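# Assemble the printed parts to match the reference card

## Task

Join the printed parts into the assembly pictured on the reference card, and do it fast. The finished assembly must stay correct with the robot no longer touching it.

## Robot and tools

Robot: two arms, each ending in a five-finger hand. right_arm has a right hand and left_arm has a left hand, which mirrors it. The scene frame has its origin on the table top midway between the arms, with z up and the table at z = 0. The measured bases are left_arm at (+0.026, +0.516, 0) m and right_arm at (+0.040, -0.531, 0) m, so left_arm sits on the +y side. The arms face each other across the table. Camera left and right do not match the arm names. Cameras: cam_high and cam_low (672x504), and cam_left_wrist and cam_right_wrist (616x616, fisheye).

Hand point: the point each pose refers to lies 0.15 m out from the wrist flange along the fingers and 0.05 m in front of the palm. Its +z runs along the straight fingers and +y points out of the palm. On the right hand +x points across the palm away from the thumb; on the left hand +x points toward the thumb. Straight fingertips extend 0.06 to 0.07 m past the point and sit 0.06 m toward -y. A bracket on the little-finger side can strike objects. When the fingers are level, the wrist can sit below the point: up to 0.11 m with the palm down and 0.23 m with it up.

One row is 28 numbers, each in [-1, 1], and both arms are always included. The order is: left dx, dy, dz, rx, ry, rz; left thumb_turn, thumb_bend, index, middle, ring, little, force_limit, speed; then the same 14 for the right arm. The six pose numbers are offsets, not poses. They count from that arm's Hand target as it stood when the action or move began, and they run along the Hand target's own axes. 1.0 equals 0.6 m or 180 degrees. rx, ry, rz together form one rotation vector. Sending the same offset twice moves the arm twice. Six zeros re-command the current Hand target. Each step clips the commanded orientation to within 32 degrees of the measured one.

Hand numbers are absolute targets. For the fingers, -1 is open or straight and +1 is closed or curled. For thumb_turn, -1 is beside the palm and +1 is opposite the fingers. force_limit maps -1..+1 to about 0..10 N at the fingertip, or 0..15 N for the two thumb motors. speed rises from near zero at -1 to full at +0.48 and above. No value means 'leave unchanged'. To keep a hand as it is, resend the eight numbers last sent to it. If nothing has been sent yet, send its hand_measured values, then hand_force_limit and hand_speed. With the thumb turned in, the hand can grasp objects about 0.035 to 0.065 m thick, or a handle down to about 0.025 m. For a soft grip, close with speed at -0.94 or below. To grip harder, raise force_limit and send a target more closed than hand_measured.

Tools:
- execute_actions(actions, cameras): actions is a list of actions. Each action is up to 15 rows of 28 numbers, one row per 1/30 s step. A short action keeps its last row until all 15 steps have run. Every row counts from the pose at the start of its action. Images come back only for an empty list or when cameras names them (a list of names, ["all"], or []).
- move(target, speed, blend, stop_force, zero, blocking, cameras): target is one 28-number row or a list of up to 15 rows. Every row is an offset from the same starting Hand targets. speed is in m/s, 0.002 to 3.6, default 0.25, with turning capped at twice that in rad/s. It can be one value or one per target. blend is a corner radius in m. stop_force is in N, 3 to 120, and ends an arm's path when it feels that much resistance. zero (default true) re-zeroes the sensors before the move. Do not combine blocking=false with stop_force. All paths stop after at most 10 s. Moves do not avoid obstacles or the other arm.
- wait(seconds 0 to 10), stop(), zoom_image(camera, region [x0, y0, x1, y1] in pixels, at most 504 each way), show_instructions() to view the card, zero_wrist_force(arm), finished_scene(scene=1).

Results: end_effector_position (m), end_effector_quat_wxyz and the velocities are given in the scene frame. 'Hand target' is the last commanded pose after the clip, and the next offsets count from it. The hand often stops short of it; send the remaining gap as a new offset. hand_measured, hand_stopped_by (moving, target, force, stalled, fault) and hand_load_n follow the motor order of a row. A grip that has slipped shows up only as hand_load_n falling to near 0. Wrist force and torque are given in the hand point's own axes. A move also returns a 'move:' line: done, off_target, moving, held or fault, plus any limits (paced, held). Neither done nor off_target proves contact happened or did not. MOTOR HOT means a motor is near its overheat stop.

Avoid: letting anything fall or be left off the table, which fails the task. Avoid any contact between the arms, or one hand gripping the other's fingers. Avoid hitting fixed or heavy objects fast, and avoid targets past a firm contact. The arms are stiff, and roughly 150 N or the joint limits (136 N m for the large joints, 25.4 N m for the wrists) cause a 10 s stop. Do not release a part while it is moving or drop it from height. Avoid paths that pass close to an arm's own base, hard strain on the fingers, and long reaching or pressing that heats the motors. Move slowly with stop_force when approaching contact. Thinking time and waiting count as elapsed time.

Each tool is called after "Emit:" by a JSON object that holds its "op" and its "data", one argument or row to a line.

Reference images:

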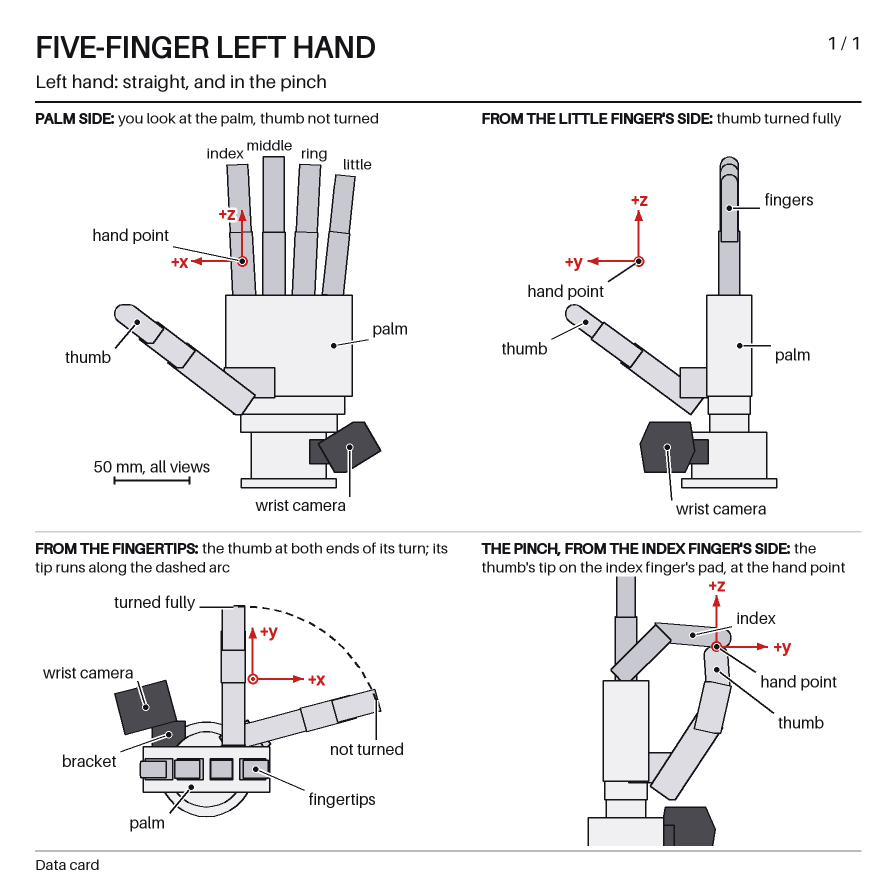

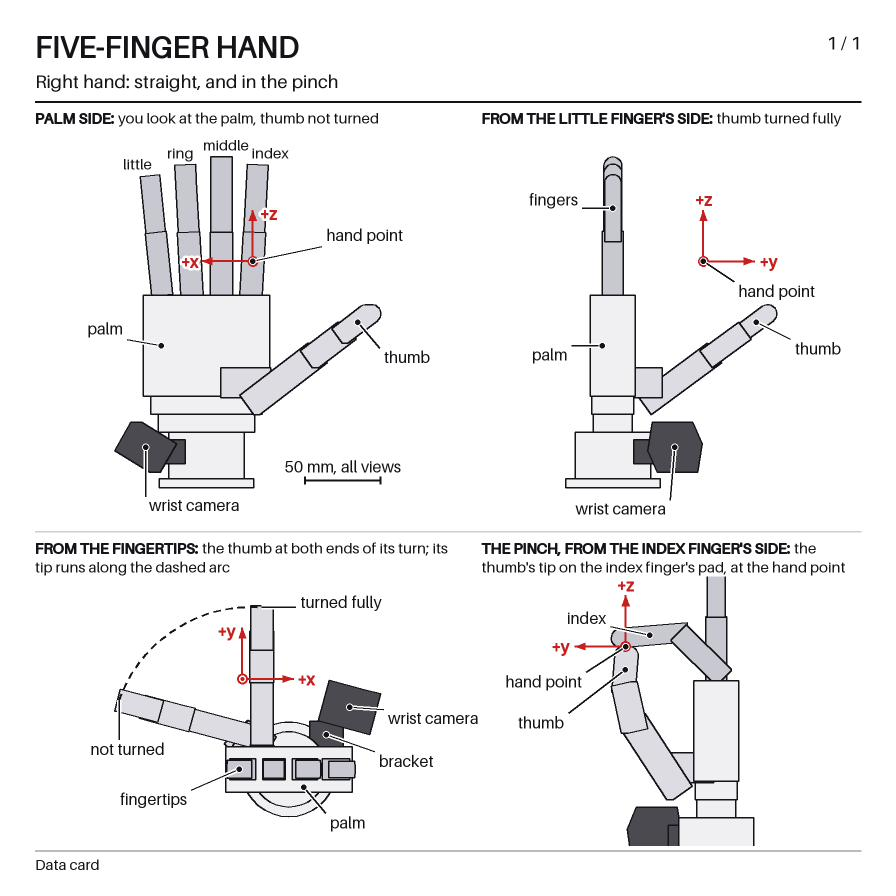

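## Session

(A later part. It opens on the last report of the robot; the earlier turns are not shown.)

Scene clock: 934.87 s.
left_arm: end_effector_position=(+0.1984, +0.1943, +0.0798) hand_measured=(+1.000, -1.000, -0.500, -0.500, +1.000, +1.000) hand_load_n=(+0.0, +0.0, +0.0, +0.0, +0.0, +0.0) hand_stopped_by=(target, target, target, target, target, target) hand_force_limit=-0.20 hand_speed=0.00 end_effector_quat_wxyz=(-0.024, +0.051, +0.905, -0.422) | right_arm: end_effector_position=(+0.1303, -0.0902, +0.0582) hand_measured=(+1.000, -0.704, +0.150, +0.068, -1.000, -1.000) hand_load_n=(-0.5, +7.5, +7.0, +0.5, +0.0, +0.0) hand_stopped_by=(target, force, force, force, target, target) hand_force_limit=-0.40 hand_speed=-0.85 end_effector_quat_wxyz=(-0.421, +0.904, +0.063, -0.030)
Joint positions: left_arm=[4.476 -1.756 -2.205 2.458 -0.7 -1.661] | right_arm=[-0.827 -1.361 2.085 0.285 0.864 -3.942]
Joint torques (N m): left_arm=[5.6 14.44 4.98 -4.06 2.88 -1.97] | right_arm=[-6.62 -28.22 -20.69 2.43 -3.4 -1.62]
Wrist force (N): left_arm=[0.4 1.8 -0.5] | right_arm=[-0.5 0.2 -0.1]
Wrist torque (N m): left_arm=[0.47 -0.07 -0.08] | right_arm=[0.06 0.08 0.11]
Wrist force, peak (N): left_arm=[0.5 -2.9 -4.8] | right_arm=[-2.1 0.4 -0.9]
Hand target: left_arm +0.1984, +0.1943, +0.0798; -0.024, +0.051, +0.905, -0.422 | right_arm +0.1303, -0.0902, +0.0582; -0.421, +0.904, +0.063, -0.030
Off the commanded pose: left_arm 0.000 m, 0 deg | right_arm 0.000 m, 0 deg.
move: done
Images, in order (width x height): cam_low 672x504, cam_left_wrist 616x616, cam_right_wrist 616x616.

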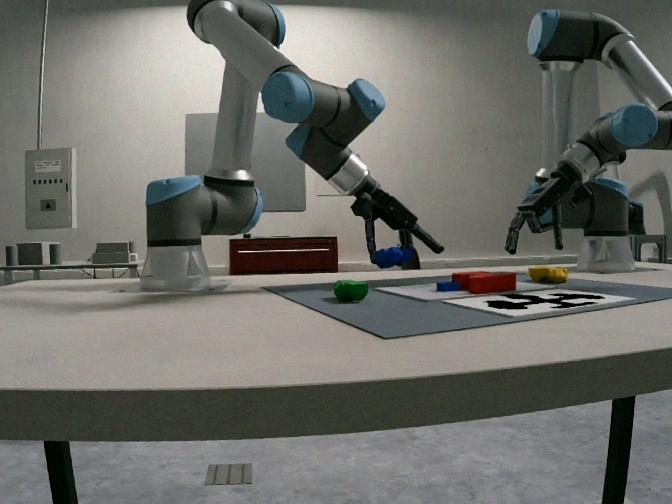

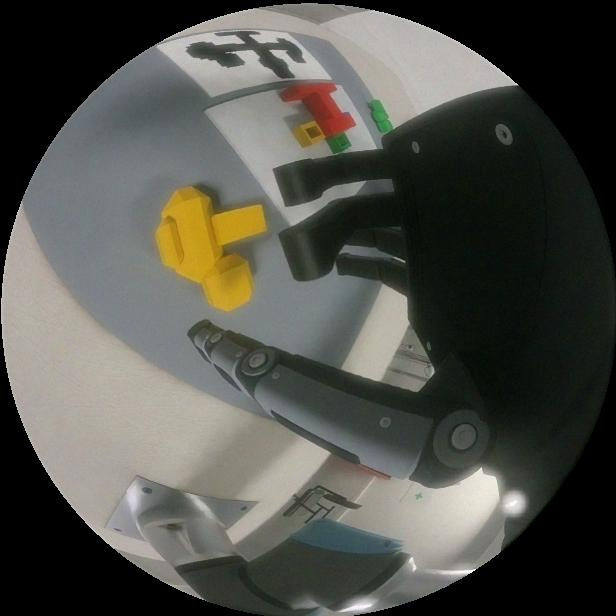

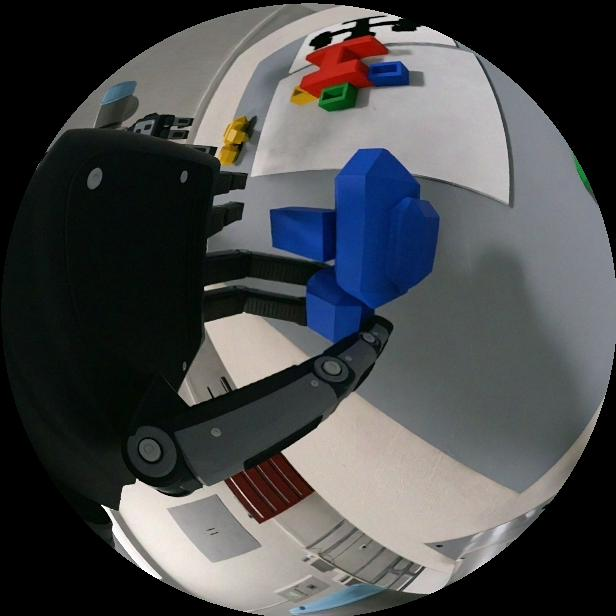

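Emit:
{"op": "move", "data": {
  "target": [0,0.0638,0.0536,0,0,0,1,-1,-0.5,-0.5,1,1,-0.2,0,0,0.0434,0.0364,0,0,0,1,-0.52,0.25,0.25,-1,-1,-0.4,-0.85],
  "speed": 0.05,
  "stop_force": 4,
  "cameras": ["cam_low"]
}}

Scene clock: 949.40 s.
left_arm: end_effector_position=(+0.1984, +0.1943, +0.0299) hand_measured=(+1.000, -1.000, -0.500, -0.500, +1.000, +1.000) hand_load_n=(+0.0, +0.0, +0.0, +0.0, +0.0, +0.0) hand_stopped_by=(target, target, target, target, target, target) hand_force_limit=-0.20 hand_speed=0.00 end_effector_quat_wxyz=(-0.024, +0.051, +0.905, -0.422) | right_arm: end_effector_position=(+0.1303, -0.0902, +0.0279) hand_measured=(+1.000, -0.704, +0.150, +0.068, -1.000, -1.000) hand_load_n=(-0.5, +7.0, +7.0, +0.0, +0.0, +0.0) hand_stopped_by=(target, force, force, force, target, target) hand_force_limit=-0.40 hand_speed=-0.85 end_effector_quat_wxyz=(-0.421, +0.904, +0.063, -0.030)
Joint positions: left_arm=[4.476 -1.872 -2.245 2.614 -0.7 -1.661] | right_arm=[-0.827 -1.304 2.115 0.199 0.864 -3.942]
Joint torques (N m): left_arm=[-8.17 32.82 17.37 -3.21 1.63 -2.38] | right_arm=[-5.71 -15.21 -19.82 -0.21 1.98 -1.24]
Wrist force (N): left_arm=[0.6 1.7 -0.6] | right_arm=[-0.9 0.2 -0.1]
Wrist torque (N m): left_arm=[0.43 -0.09 -0.07] | right_arm=[0.06 0.14 0.08]
Wrist force, peak (N): left_arm=[0.5 2.1 -0.6] | right_arm=[-1.4 -4.2 -4.8]
Hand target: left_arm +0.1984, +0.1943, +0.0299; -0.024, +0.051, +0.905, -0.422 | right_arm +0.1303, -0.0902, +0.0279; -0.421, +0.904, +0.063, -0.030 (not the last commanded pose)
Off the commanded pose: left_arm 0.000 m, 0 deg | right_arm 0.004 m, 0 deg.
move: contact (right_arm)
Images, in order (width x height): cam_low 672x504.

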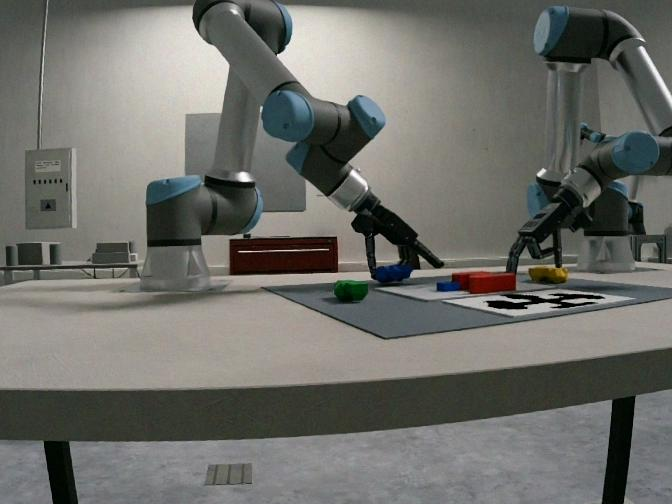

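Emit:
{"op": "move", "data": {
  "target": [
    [0,0,0,0,0,0,1,-0.52,0.25,0.25,1,1,-0.2,-0.85,0,0,0,0,0,0,1,-1,-0.5,-0.5,-1,-1,-0.2,0],
    [0,0,0,0,0,0,1,-0.52,0.25,0.25,1,1,-0.2,-0.85,0,-0.0638,-0.0536,0,0,0,1,-1,-0.5,-0.5,1,1,-0.2,0]
  ],
  "speed": 0.1,
  "cameras": ["cam_low","cam_right_wrist","cam_left_wrist"]
}}

Emit:
{"op": "zoom_image", "data": {
  "camera": "cam_right_wrist",
  "region": [260, 150, 460, 350]
}}

Emit:
{"op": "zoom_image", "data": {
  "camera": "cam_low",
  "region": [350, 240, 470, 300]
}}

Scene clock: 968.70 s.
left_arm: end_effector_position=(+0.1984, +0.1943, +0.0299) hand_measured=(+1.000, -0.692, +0.150, +0.068, +1.000, +1.000) hand_load_n=(+1.5, +9.5, +8.0, +3.5, +0.0, +0.0) hand_stopped_by=(target, force, force, force, target, target) hand_force_limit=-0.20 hand_speed=-0.85 end_effector_quat_wxyz=(-0.024, +0.051, +0.905, -0.422) | right_arm: end_effector_position=(+0.1303, -0.0902, +0.0779) hand_measured=(+1.000, -1.000, -0.500, -0.172, +1.000, +1.000) hand_load_n=(+0.0, +0.0, +0.0, +0.0, +0.0, +0.0) hand_stopped_by=(target, target, target, stalled, target, target) hand_force_limit=-0.20 hand_speed=0.00 end_effector_quat_wxyz=(-0.421, +0.904, +0.063, -0.030)
Joint positions: left_arm=[4.476 -1.872 -2.245 2.614 -0.7 -1.661] | right_arm=[-0.827 -1.395 2.063 0.342 0.864 -3.942]
Joint torques (N m): left_arm=[-4.62 31.02 16.63 -0.27 -0.55 -2.19] | right_arm=[-11.6 -25.37 -7.09 2.42 -3.91 0.36]
Wrist force (N): left_arm=[0.7 1.4 -1.1] | right_arm=[-0.3 0.2 -0.3]
Wrist torque (N m): left_arm=[0.42 -0.13 -0.05] | right_arm=[0.09 0.07 0.13]
Wrist force, peak (N): left_arm=[0.5 2.0 -0.9] | right_arm=[-1.0 -5.0 -17.1]
Hand target: left_arm +0.1984, +0.1943, +0.0299; -0.024, +0.051, +0.905, -0.422 | right_arm +0.1303, -0.0902, +0.0779; -0.421, +0.904, +0.063, -0.030
Off the commanded pose: left_arm 0.000 m, 0 deg | right_arm 0.000 m, 0 deg.
move: done
Images, in order (width x height): cam_low 672x504, cam_left_wrist 616x616, cam_right_wrist 616x616.

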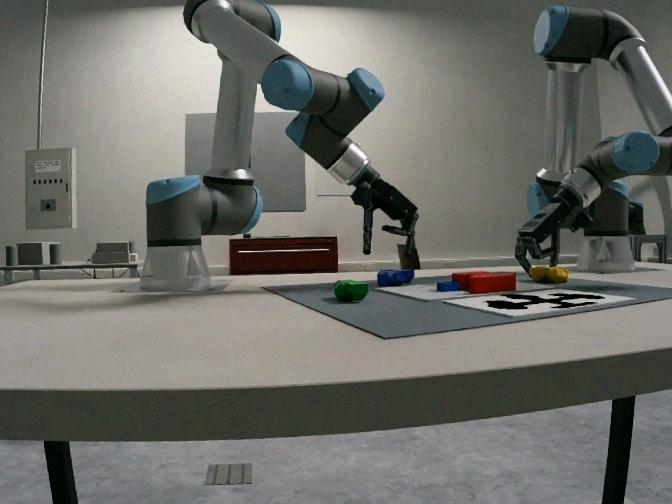

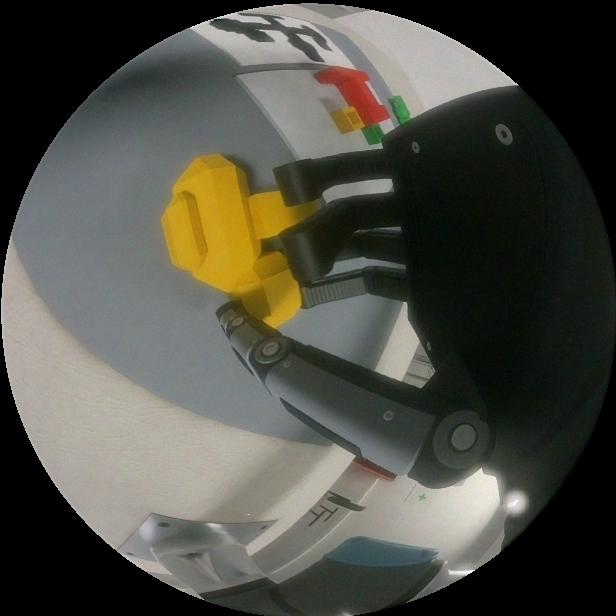

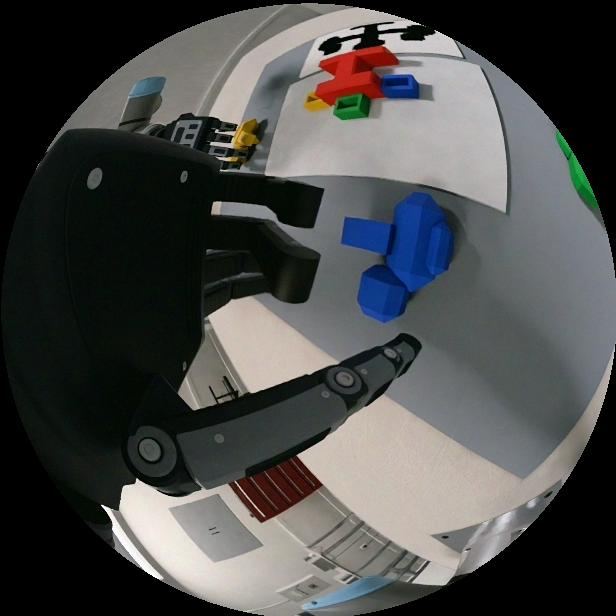

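Scaled by 2.520 from the camera's 616x616 image, which has a finer 880x880 frame.

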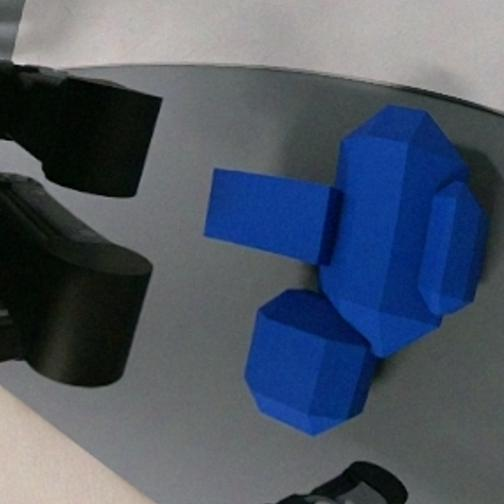

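Scaled by 4.200 from the camera's 672x504 image, which has a finer 960x720 frame.

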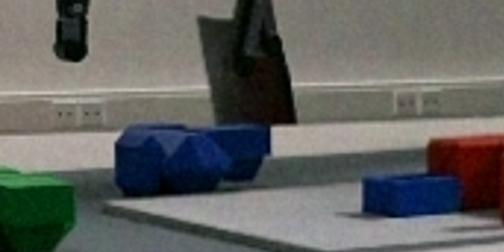

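Emit:
{"op": "move", "data": {
  "target": [
    [0,0,0,0,0,0,1,-0.52,0.25,0.25,1,1,-0.2,-0.85,-0.005,0.0657,0.0463,0,-0.0085,-0.0071,1,-1,-0.5,-0.48,1,1,-0.2,0],
    [0,0,0,0,0,0,1,-0.52,0.25,0.25,1,1,-0.2,-0.85,-0.005,0.0657,0.0463,0,-0.0085,-0.0071,1,-0.52,0.25,0.25,1,1,-0.2,-0.85],
    [0,-0.0894,-0.075,0,0,0,1,-0.52,0.25,0.25,1,1,-0.2,-0.85,-0.005,-0.0037,-0.0121,0,-0.0085,-0.0071,1,-0.52,0.25,0.25,1,1,-0.2,-0.85]
  ],
  "speed": [0.1,0.1,0.12],
  "cameras": ["cam_low","cam_right_wrist","cam_left_wrist","cam_high"]
}}

Emit:
{"op": "zoom_image", "data": {
  "camera": "cam_right_wrist",
  "region": [230, 150, 430, 350]
}}

Emit:
{"op": "zoom_image", "data": {
  "camera": "cam_left_wrist",
  "region": [180, 150, 380, 350]
}}

Scene clock: 1024.47 s.
left_arm: end_effector_position=(+0.1985, +0.1943, +0.0998) hand_measured=(+1.000, -0.692, +0.150, +0.068, +1.000, +1.000) hand_load_n=(+1.0, +9.5, +7.0, +4.0, +0.0, +0.0) hand_stopped_by=(target, force, force, force, target, target) hand_force_limit=-0.20 hand_speed=-0.85 end_effector_quat_wxyz=(-0.024, +0.051, +0.905, -0.422) | right_arm: end_effector_position=(+0.1280, -0.0947, +0.0843) hand_measured=(+1.000, -0.712, +0.166, +0.074, +1.000, +1.000) hand_load_n=(+2.0, +8.5, +3.5, +5.0, +0.0, +0.0) hand_stopped_by=(target, force, force, force, target, target) hand_force_limit=-0.20 hand_speed=-0.85 end_effector_quat_wxyz=(-0.421, +0.903, +0.079, -0.037)
Joint positions: left_arm=[4.476 -1.715 -2.183 2.397 -0.7 -1.661] | right_arm=[-0.84 -1.399 2.057 0.387 0.839 -3.996]
Joint torques (N m): left_arm=[2.38 18.44 5.1 -2 0.1 -0.52] | right_arm=[-11.86 -19.03 -4.66 1.65 -3.71 -1.05]
Wrist force (N): left_arm=[0.8 1.6 -0.7] | right_arm=[-0.4 0.1 -0.6]
Wrist torque (N m): left_arm=[0.44 -0.14 -0.07] | right_arm=[0.09 0.10 0.02]
Wrist force, peak (N): left_arm=[0.7 2.8 -0.1] | right_arm=[-0.3 -0.6 -1.2]
Hand target: left_arm +0.1984, +0.1943, +0.0999; -0.024, +0.051, +0.905, -0.422 | right_arm +0.1279, -0.0947, +0.0843; -0.421, +0.903, +0.079, -0.037
Off the commanded pose: left_arm 0.000 m, 0 deg | right_arm 0.000 m, 0 deg.
move: done

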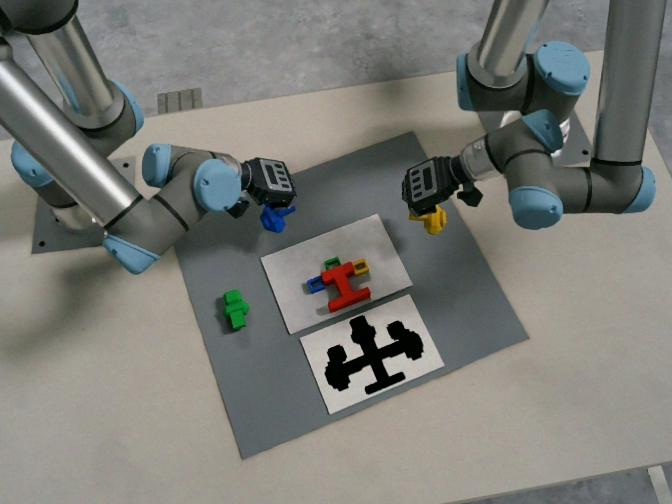

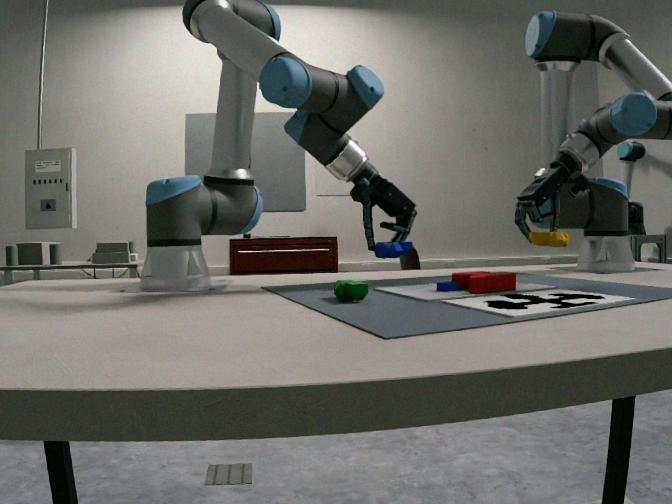

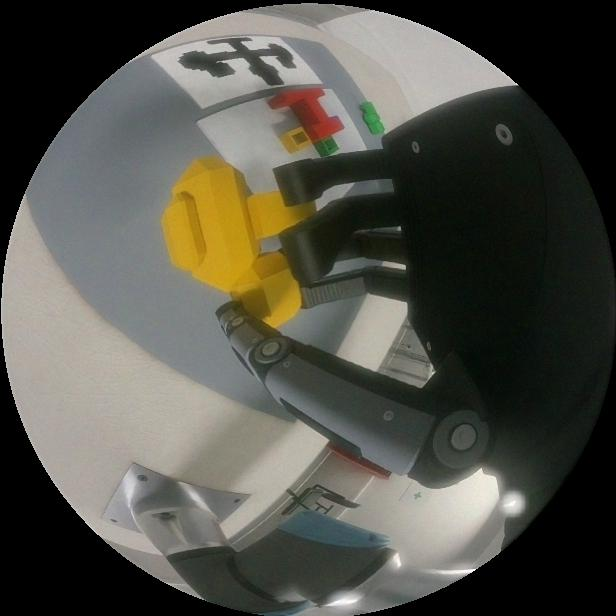

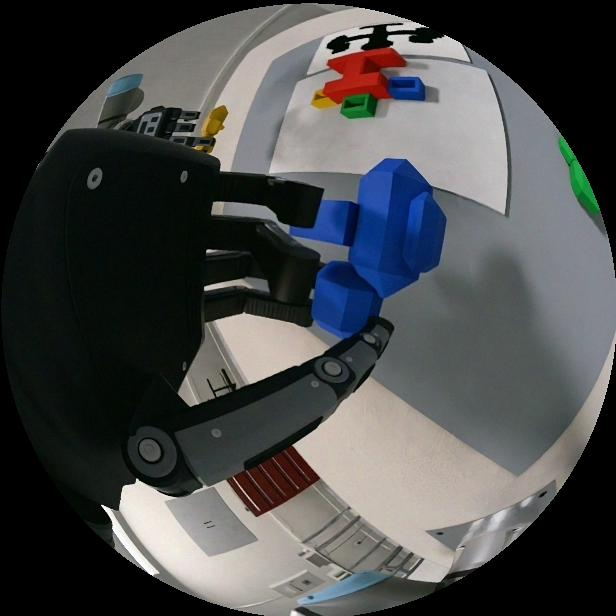

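Scaled by 2.520 from the camera's 616x616 image, which has a finer 880x880 frame.

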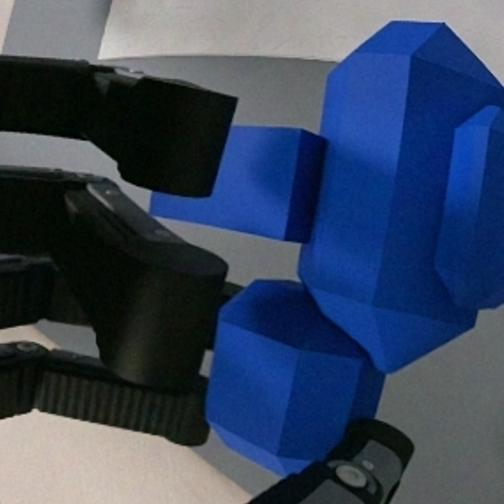

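Scaled by 2.520 from the camera's 616x616 image, which has a finer 880x880 frame.

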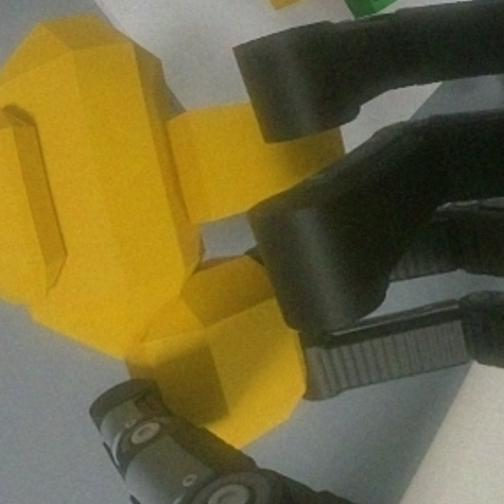

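Emit:
{"op": "move", "data": {
  "target": [0,0,0,0,0,0,1,-0.52,0.25,0.25,1,1,-0.2,-0.85,0.2438,0.0073,0.0337,0,0.0213,0.0179,1,-0.52,0.25,0.25,1,1,-0.2,-0.85],
  "speed": 0.15,
  "cameras": ["all"]
}}

Emit:
{"op": "zoom_image", "data": {
  "camera": "cam_right_wrist",
  "region": [260, 180, 380, 300]
}}

Emit:
{"op": "zoom_image", "data": {
  "camera": "cam_high",
  "region": [280, 250, 350, 320]
}}

Emit:
{"op": "zoom_image", "data": {
  "camera": "cam_low",
  "region": [400, 240, 520, 310]
}}

Emit:
{"op": "zoom_image", "data": {
  "camera": "cam_left_wrist",
  "region": [250, 60, 410, 180]
}}

Scene clock: 1061.77 s.
left_arm: end_effector_position=(+0.1984, +0.1943, +0.0999) hand_measured=(+1.000, -0.692, +0.150, +0.068, +1.000, +1.000) hand_load_n=(+1.0, +9.5, +6.5, +4.0, +0.0, +0.0) hand_stopped_by=(target, force, force, force, target, target) hand_force_limit=-0.20 hand_speed=-0.85 end_effector_quat_wxyz=(-0.024, +0.051, +0.905, -0.422) | right_arm: end_effector_position=(+0.2698, -0.0569, +0.0678) hand_measured=(+1.000, -0.712, +0.166, +0.074, +1.000, +1.000) hand_load_n=(+2.0, +8.5, +3.5, +5.0, +0.0, +0.0) hand_stopped_by=(target, force, force, force, target, target) hand_force_limit=-0.20 hand_speed=-0.85 end_effector_quat_wxyz=(-0.422, +0.906, +0.039, -0.019)
Joint positions: left_arm=[4.476 -1.715 -2.184 2.396 -0.7 -1.661] | right_arm=[-0.975 -1.151 1.775 0.46 0.816 -4.053]
Joint torques (N m): left_arm=[-6.86 27.13 4.76 -4.02 -0.39 -2.17] | right_arm=[12.48 -29.14 -12.59 -0.02 -1.98 0.78]
Wrist force (N): left_arm=[0.6 1.7 -0.6] | right_arm=[-0.3 0.3 -0.3]
Wrist torque (N m): left_arm=[0.45 -0.11 -0.09] | right_arm=[0.11 0.06 0.15]
Wrist force, peak (N): left_arm=[0.7 2.1 -0.6] | right_arm=[-1.9 0.4 -0.8]
Hand target: left_arm +0.1984, +0.1943, +0.0999; -0.024, +0.051, +0.905, -0.422 | right_arm +0.2698, -0.0568, +0.0678; -0.422, +0.906, +0.039, -0.019
Off the commanded pose: left_arm 0.000 m, 0 deg | right_arm 0.000 m, 0 deg.
move: done

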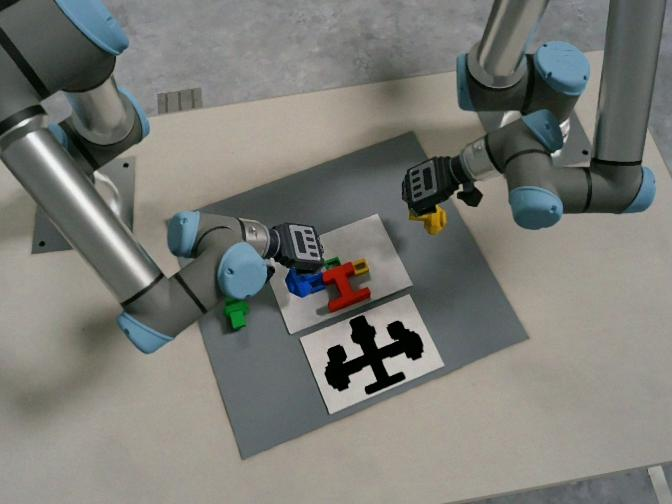

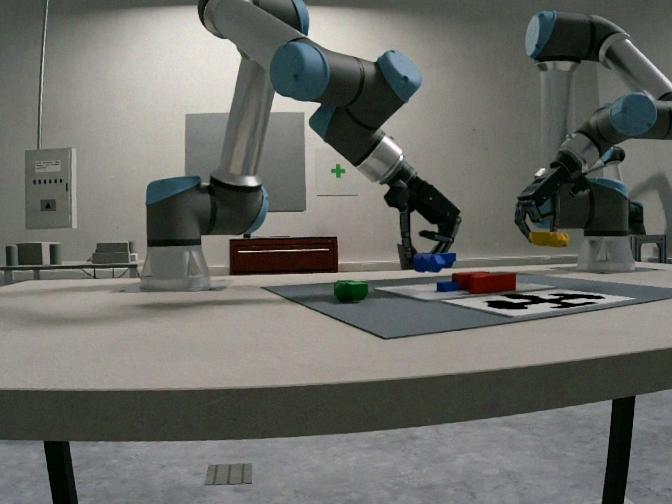

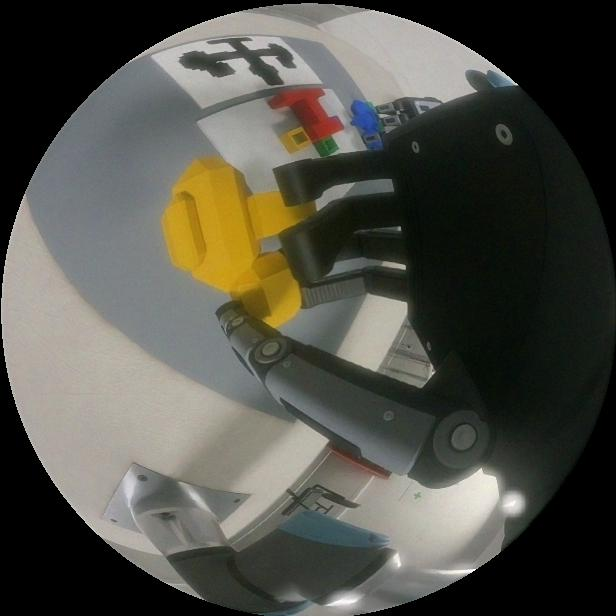

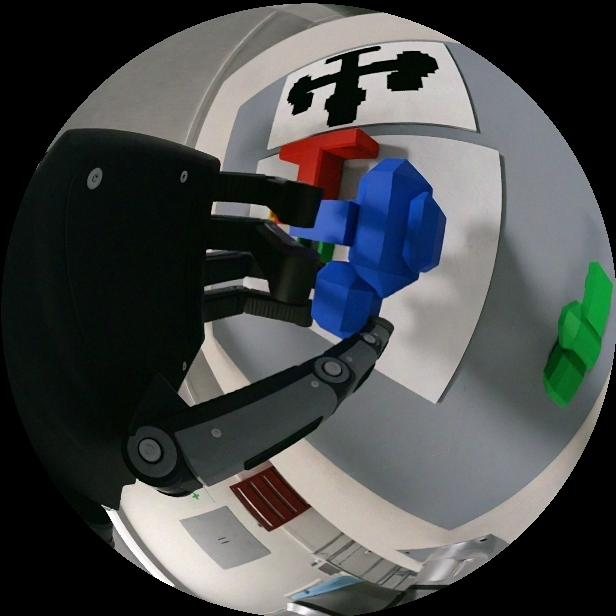

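Scaled by 4.200 from the camera's 616x616 image, which has a finer 880x880 frame.

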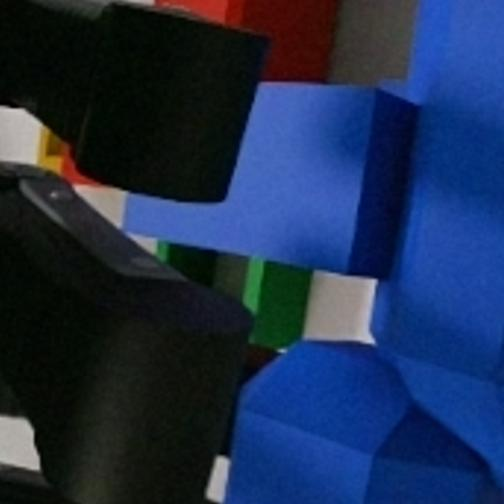

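Scaled by 7.200 from the camera's 672x504 image, which has a finer 960x720 frame.

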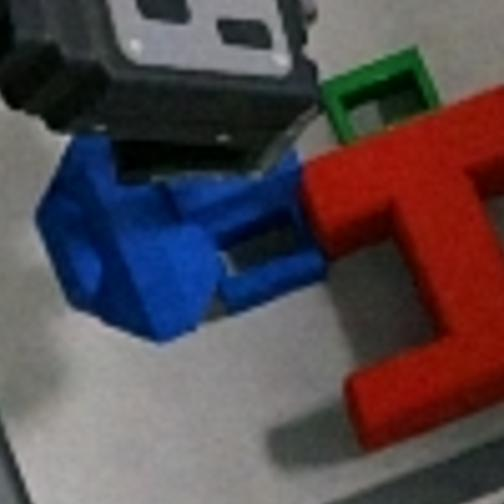

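Scaled by 4.200 from the camera's 672x504 image, which has a finer 960x720 frame.

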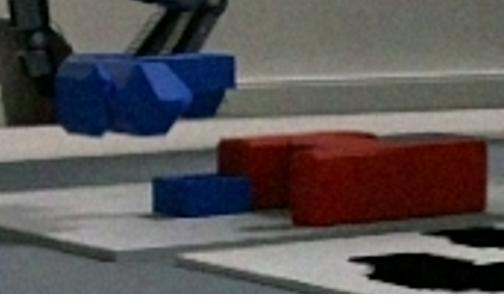

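Scaled by 3.150 from the camera's 616x616 image, which has a finer 880x880 frame.

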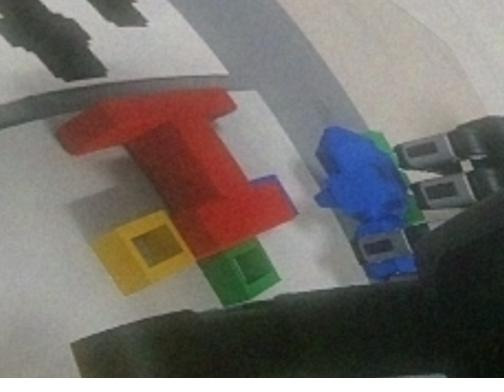

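Emit:
{"op": "zoom_image", "data": {
  "camera": "cam_high",
  "region": [285, 265, 330, 300]
}}

Emit:
{"op": "zoom_image", "data": {
  "camera": "cam_low",
  "region": [410, 245, 470, 295]
}}

Scaled by 11.200 from the camera's 672x504 image, which has a finer 960x720 frame.

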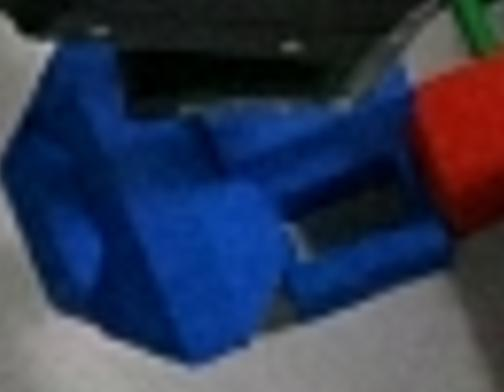

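Scaled by 8.400 from the camera's 672x504 image, which has a finer 960x720 frame.

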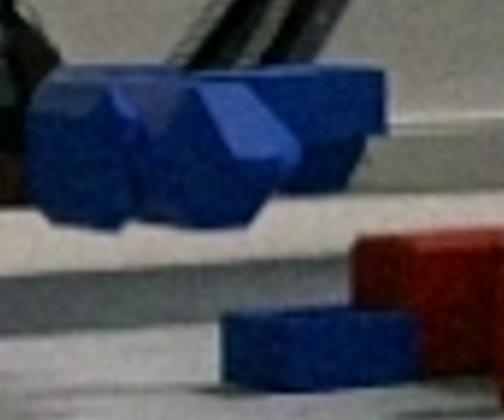

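Emit:
{"op": "move", "data": {
  "target": [0,0,0,0,0,0,1,-0.52,0.25,0.25,1,1,-0.2,-0.85,0.005,0.01,0.0192,0,0,0,1,-0.52,0.25,0.25,1,1,-0.2,-0.85],
  "speed": 0.06,
  "cameras": ["cam_high","cam_low","cam_right_wrist"]
}}

Emit:
{"op": "zoom_image", "data": {
  "camera": "cam_high",
  "region": [285, 255, 345, 305]
}}

Emit:
{"op": "zoom_image", "data": {
  "camera": "cam_low",
  "region": [410, 245, 470, 295]
}}

Emit:
{"op": "zoom_image", "data": {
  "camera": "cam_right_wrist",
  "region": [270, 160, 370, 260]
}}

Scene clock: 1118.63 s.
left_arm: end_effector_position=(+0.1984, +0.1943, +0.0999) hand_measured=(+1.000, -0.692, +0.150, +0.068, +1.000, +1.000) hand_load_n=(+1.0, +9.5, +7.0, +4.0, +0.0, +0.0) hand_stopped_by=(target, force, force, force, target, target) hand_force_limit=-0.20 hand_speed=-0.85 end_effector_quat_wxyz=(-0.024, +0.051, +0.905, -0.422) | right_arm: end_effector_position=(+0.2723, -0.0516, +0.0557) hand_measured=(+1.000, -0.712, +0.166, +0.074, +1.000, +1.000) hand_load_n=(+2.0, +8.5, +3.5, +5.0, +0.0, +0.0) hand_stopped_by=(target, force, force, force, target, target) hand_force_limit=-0.20 hand_speed=-0.85 end_effector_quat_wxyz=(-0.422, +0.906, +0.039, -0.019)
Joint positions: left_arm=[4.476 -1.715 -2.184 2.396 -0.7 -1.661] | right_arm=[-0.967 -1.124 1.769 0.433 0.819 -4.044]
Joint torques (N m): left_arm=[-7.26 26.93 4.67 -3.28 -0.56 -2.06] | right_arm=[1.44 -38.4 -13.68 2.5 1.08 -0.64]
Wrist force (N): left_arm=[0.6 1.8 -0.3] | right_arm=[-0.3 0.4 -0.5]
Wrist torque (N m): left_arm=[0.45 -0.11 -0.07] | right_arm=[0.11 0.06 -0.03]
Wrist force, peak (N): left_arm=[0.6 2.1 -0.8] | right_arm=[-0.5 0.6 -0.7]
Hand target: left_arm +0.1984, +0.1943, +0.0999; -0.024, +0.051, +0.905, -0.422 | right_arm +0.2723, -0.0516, +0.0558; -0.422, +0.906, +0.039, -0.019
Off the commanded pose: left_arm 0.000 m, 0 deg | right_arm 0.000 m, 0 deg.
move: done
Images, in order (width x height): cam_high 672x504, cam_low 672x504, cam_right_wrist 616x616.

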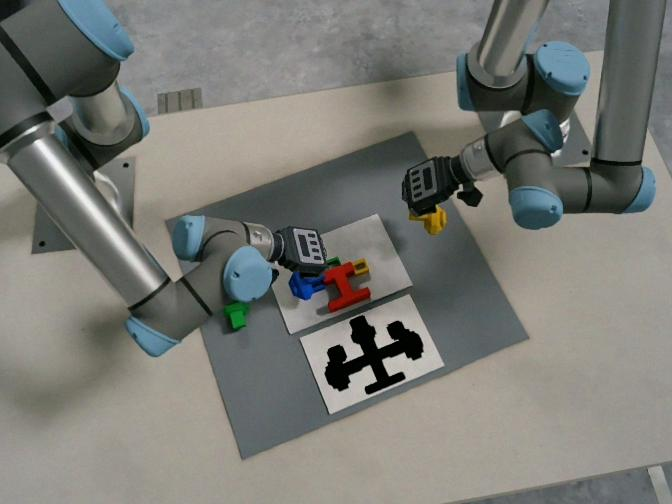

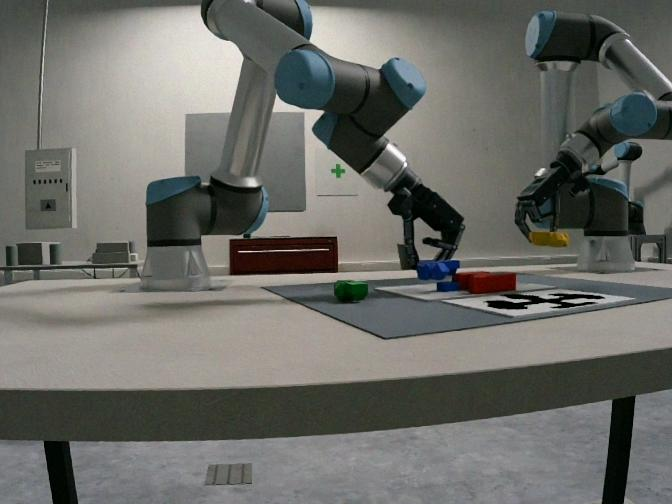

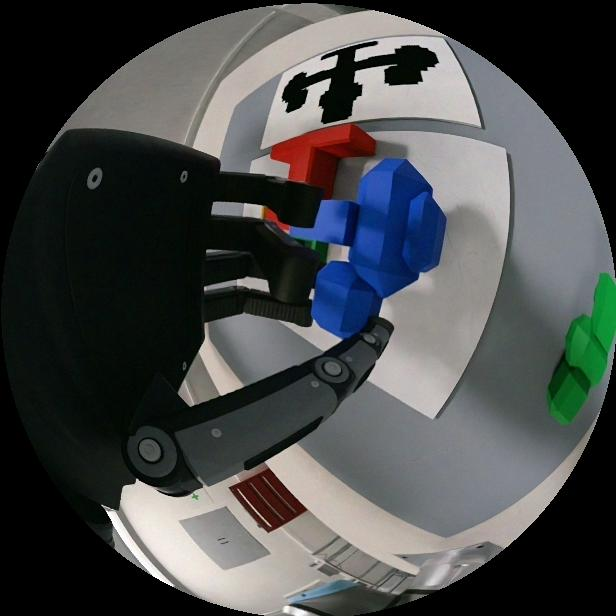

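Scaled by 8.400 from the camera's 672x504 image, which has a finer 960x720 frame.

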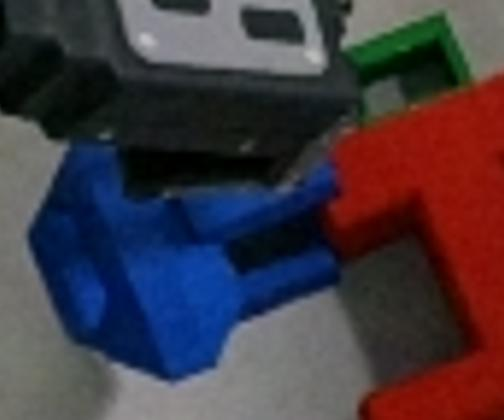

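Scaled by 8.400 from the camera's 672x504 image, which has a finer 960x720 frame.

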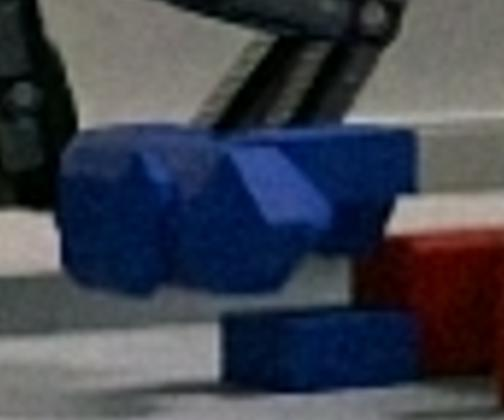

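Scaled by 5.040 from the camera's 616x616 image, which has a finer 880x880 frame.

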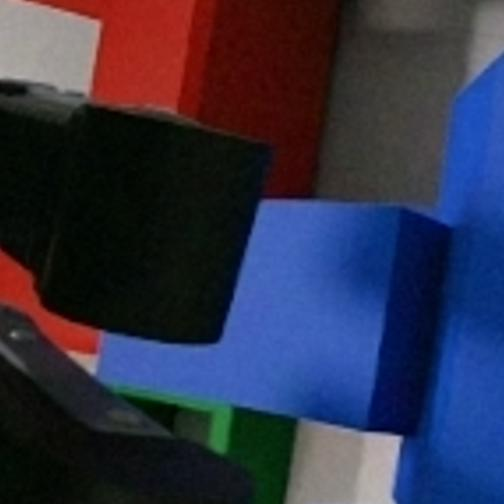

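Emit:
{"op": "move", "data": {
  "target": [
    [0,0,0,0,0,0,1,-0.52,0.25,0.25,1,1,-0.2,-0.85,-0.0025,0,0,0,0,0,1,-0.52,0.25,0.25,1,1,-0.2,-0.85],
    [0,0,0,0,0,0,1,-0.52,0.25,0.25,1,1,-0.2,-0.85,-0.0025,0.0332,0.0279,0,0,0,1,-0.52,0.25,0.25,1,1,-0.2,-0.85]
  ],
  "speed": 0.025,
  "stop_force": 4,
  "cameras": ["cam_high","cam_low","cam_right_wrist"]
}}

Emit:
{"op": "zoom_image", "data": {
  "camera": "cam_high",
  "region": [285, 255, 345, 305]
}}

Emit:
{"op": "zoom_image", "data": {
  "camera": "cam_low",
  "region": [410, 245, 470, 295]
}}

Emit:
{"op": "zoom_image", "data": {
  "camera": "cam_right_wrist",
  "region": [270, 160, 370, 260]
}}

Scene clock: 1190.67 s.
left_arm: end_effector_position=(+0.1984, +0.1943, +0.0999) hand_measured=(+1.000, -0.692, +0.150, +0.068, +1.000, +1.000) hand_load_n=(+1.5, +9.5, +7.0, +4.0, +0.0, +0.0) hand_stopped_by=(target, force, force, force, target, target) hand_force_limit=-0.20 hand_speed=-0.85 end_effector_quat_wxyz=(-0.024, +0.051, +0.905, -0.422) | right_arm: end_effector_position=(+0.2708, -0.0518, +0.0298) hand_measured=(+1.000, -0.710, +0.166, +0.074, +1.000, +1.000) hand_load_n=(+0.0, +0.0, +0.0, +0.0, +0.0, +0.5) hand_stopped_by=(target, force, force, force, target, target) hand_force_limit=-0.20 hand_speed=-0.85 end_effector_quat_wxyz=(-0.422, +0.906, +0.039, -0.019)
Joint positions: left_arm=[4.476 -1.715 -2.184 2.396 -0.7 -1.661] | right_arm=[-0.966 -1.087 1.794 0.37 0.82 -4.042]
Joint torques (N m): left_arm=[-6.26 26.92 4.28 -2.26 -0.43 -2] | right_arm=[12.06 -38.35 -20.76 2.64 1.43 1.25]
Wrist force (N): left_arm=[0.6 1.8 -0.4] | right_arm=[-0.6 0.2 -0.6]
Wrist torque (N m): left_arm=[0.46 -0.11 -0.08] | right_arm=[0.09 0.11 -0.07]
Wrist force, peak (N): left_arm=[0.6 2.1 -0.7] | right_arm=[-0.9 0.3 -2.0]
Hand target: left_arm +0.1984, +0.1943, +0.0999; -0.024, +0.051, +0.905, -0.422 | right_arm +0.2708, -0.0518, +0.0298; -0.422, +0.906, +0.039, -0.019
Off the commanded pose: left_arm 0.000 m, 0 deg | right_arm 0.000 m, 0 deg.
move: done
Images, in order (width x height): cam_high 672x504, cam_low 672x504, cam_right_wrist 616x616.

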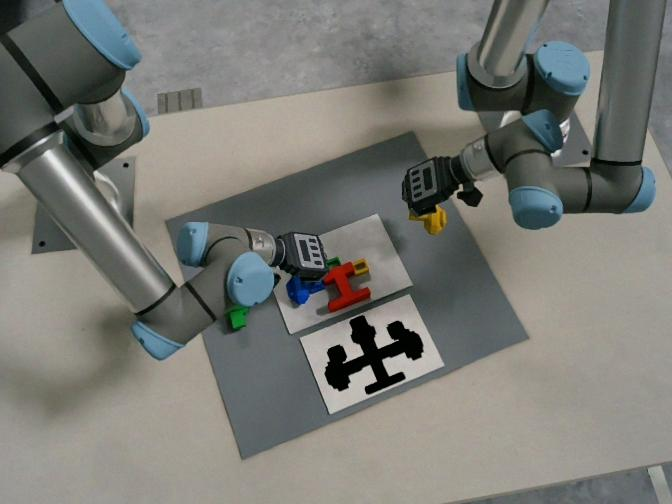

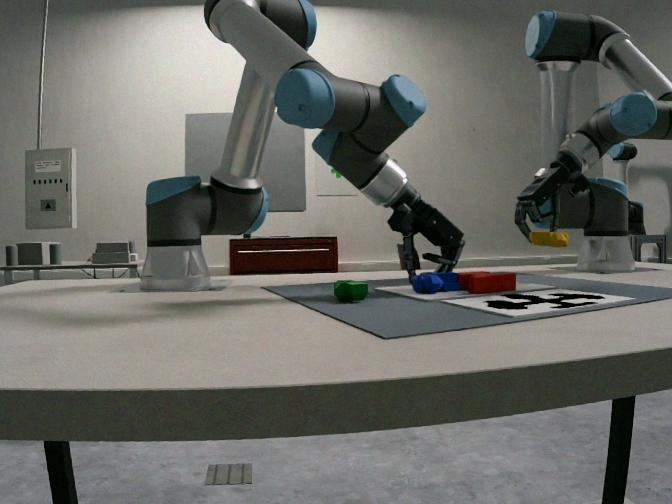

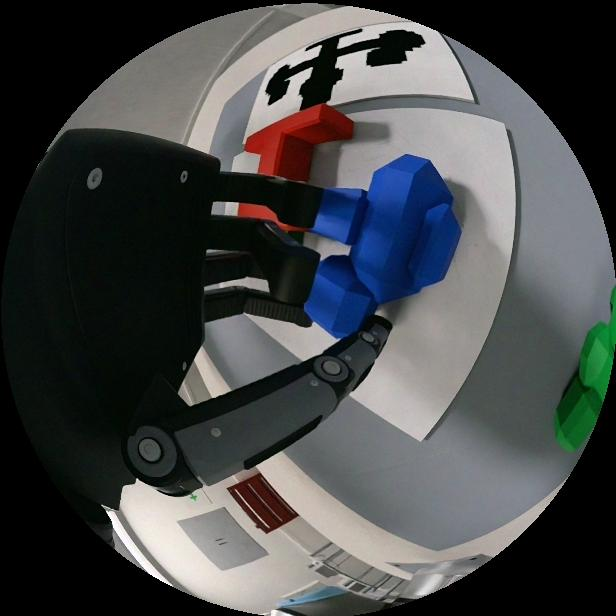

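Scaled by 8.400 from the camera's 672x504 image, which has a finer 960x720 frame.

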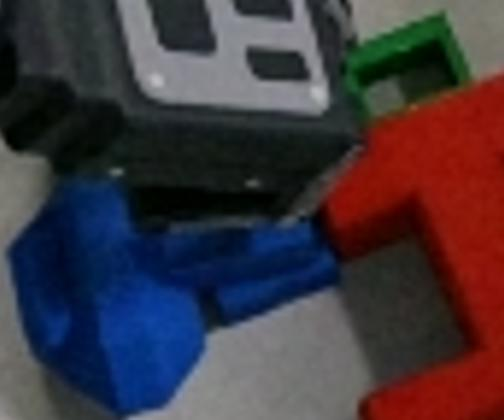

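Scaled by 8.400 from the camera's 672x504 image, which has a finer 960x720 frame.

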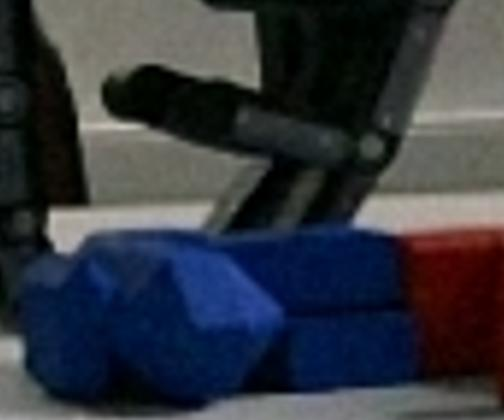

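Scaled by 5.040 from the camera's 616x616 image, which has a finer 880x880 frame.

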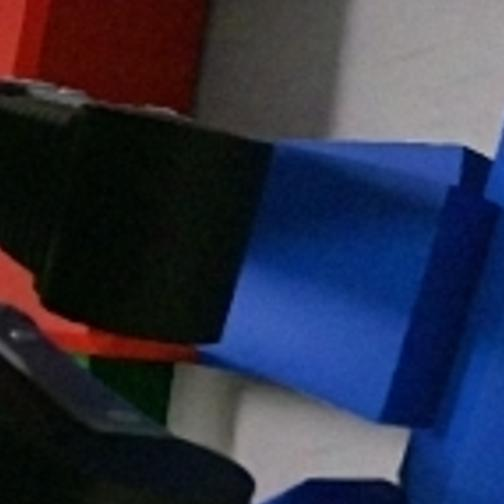

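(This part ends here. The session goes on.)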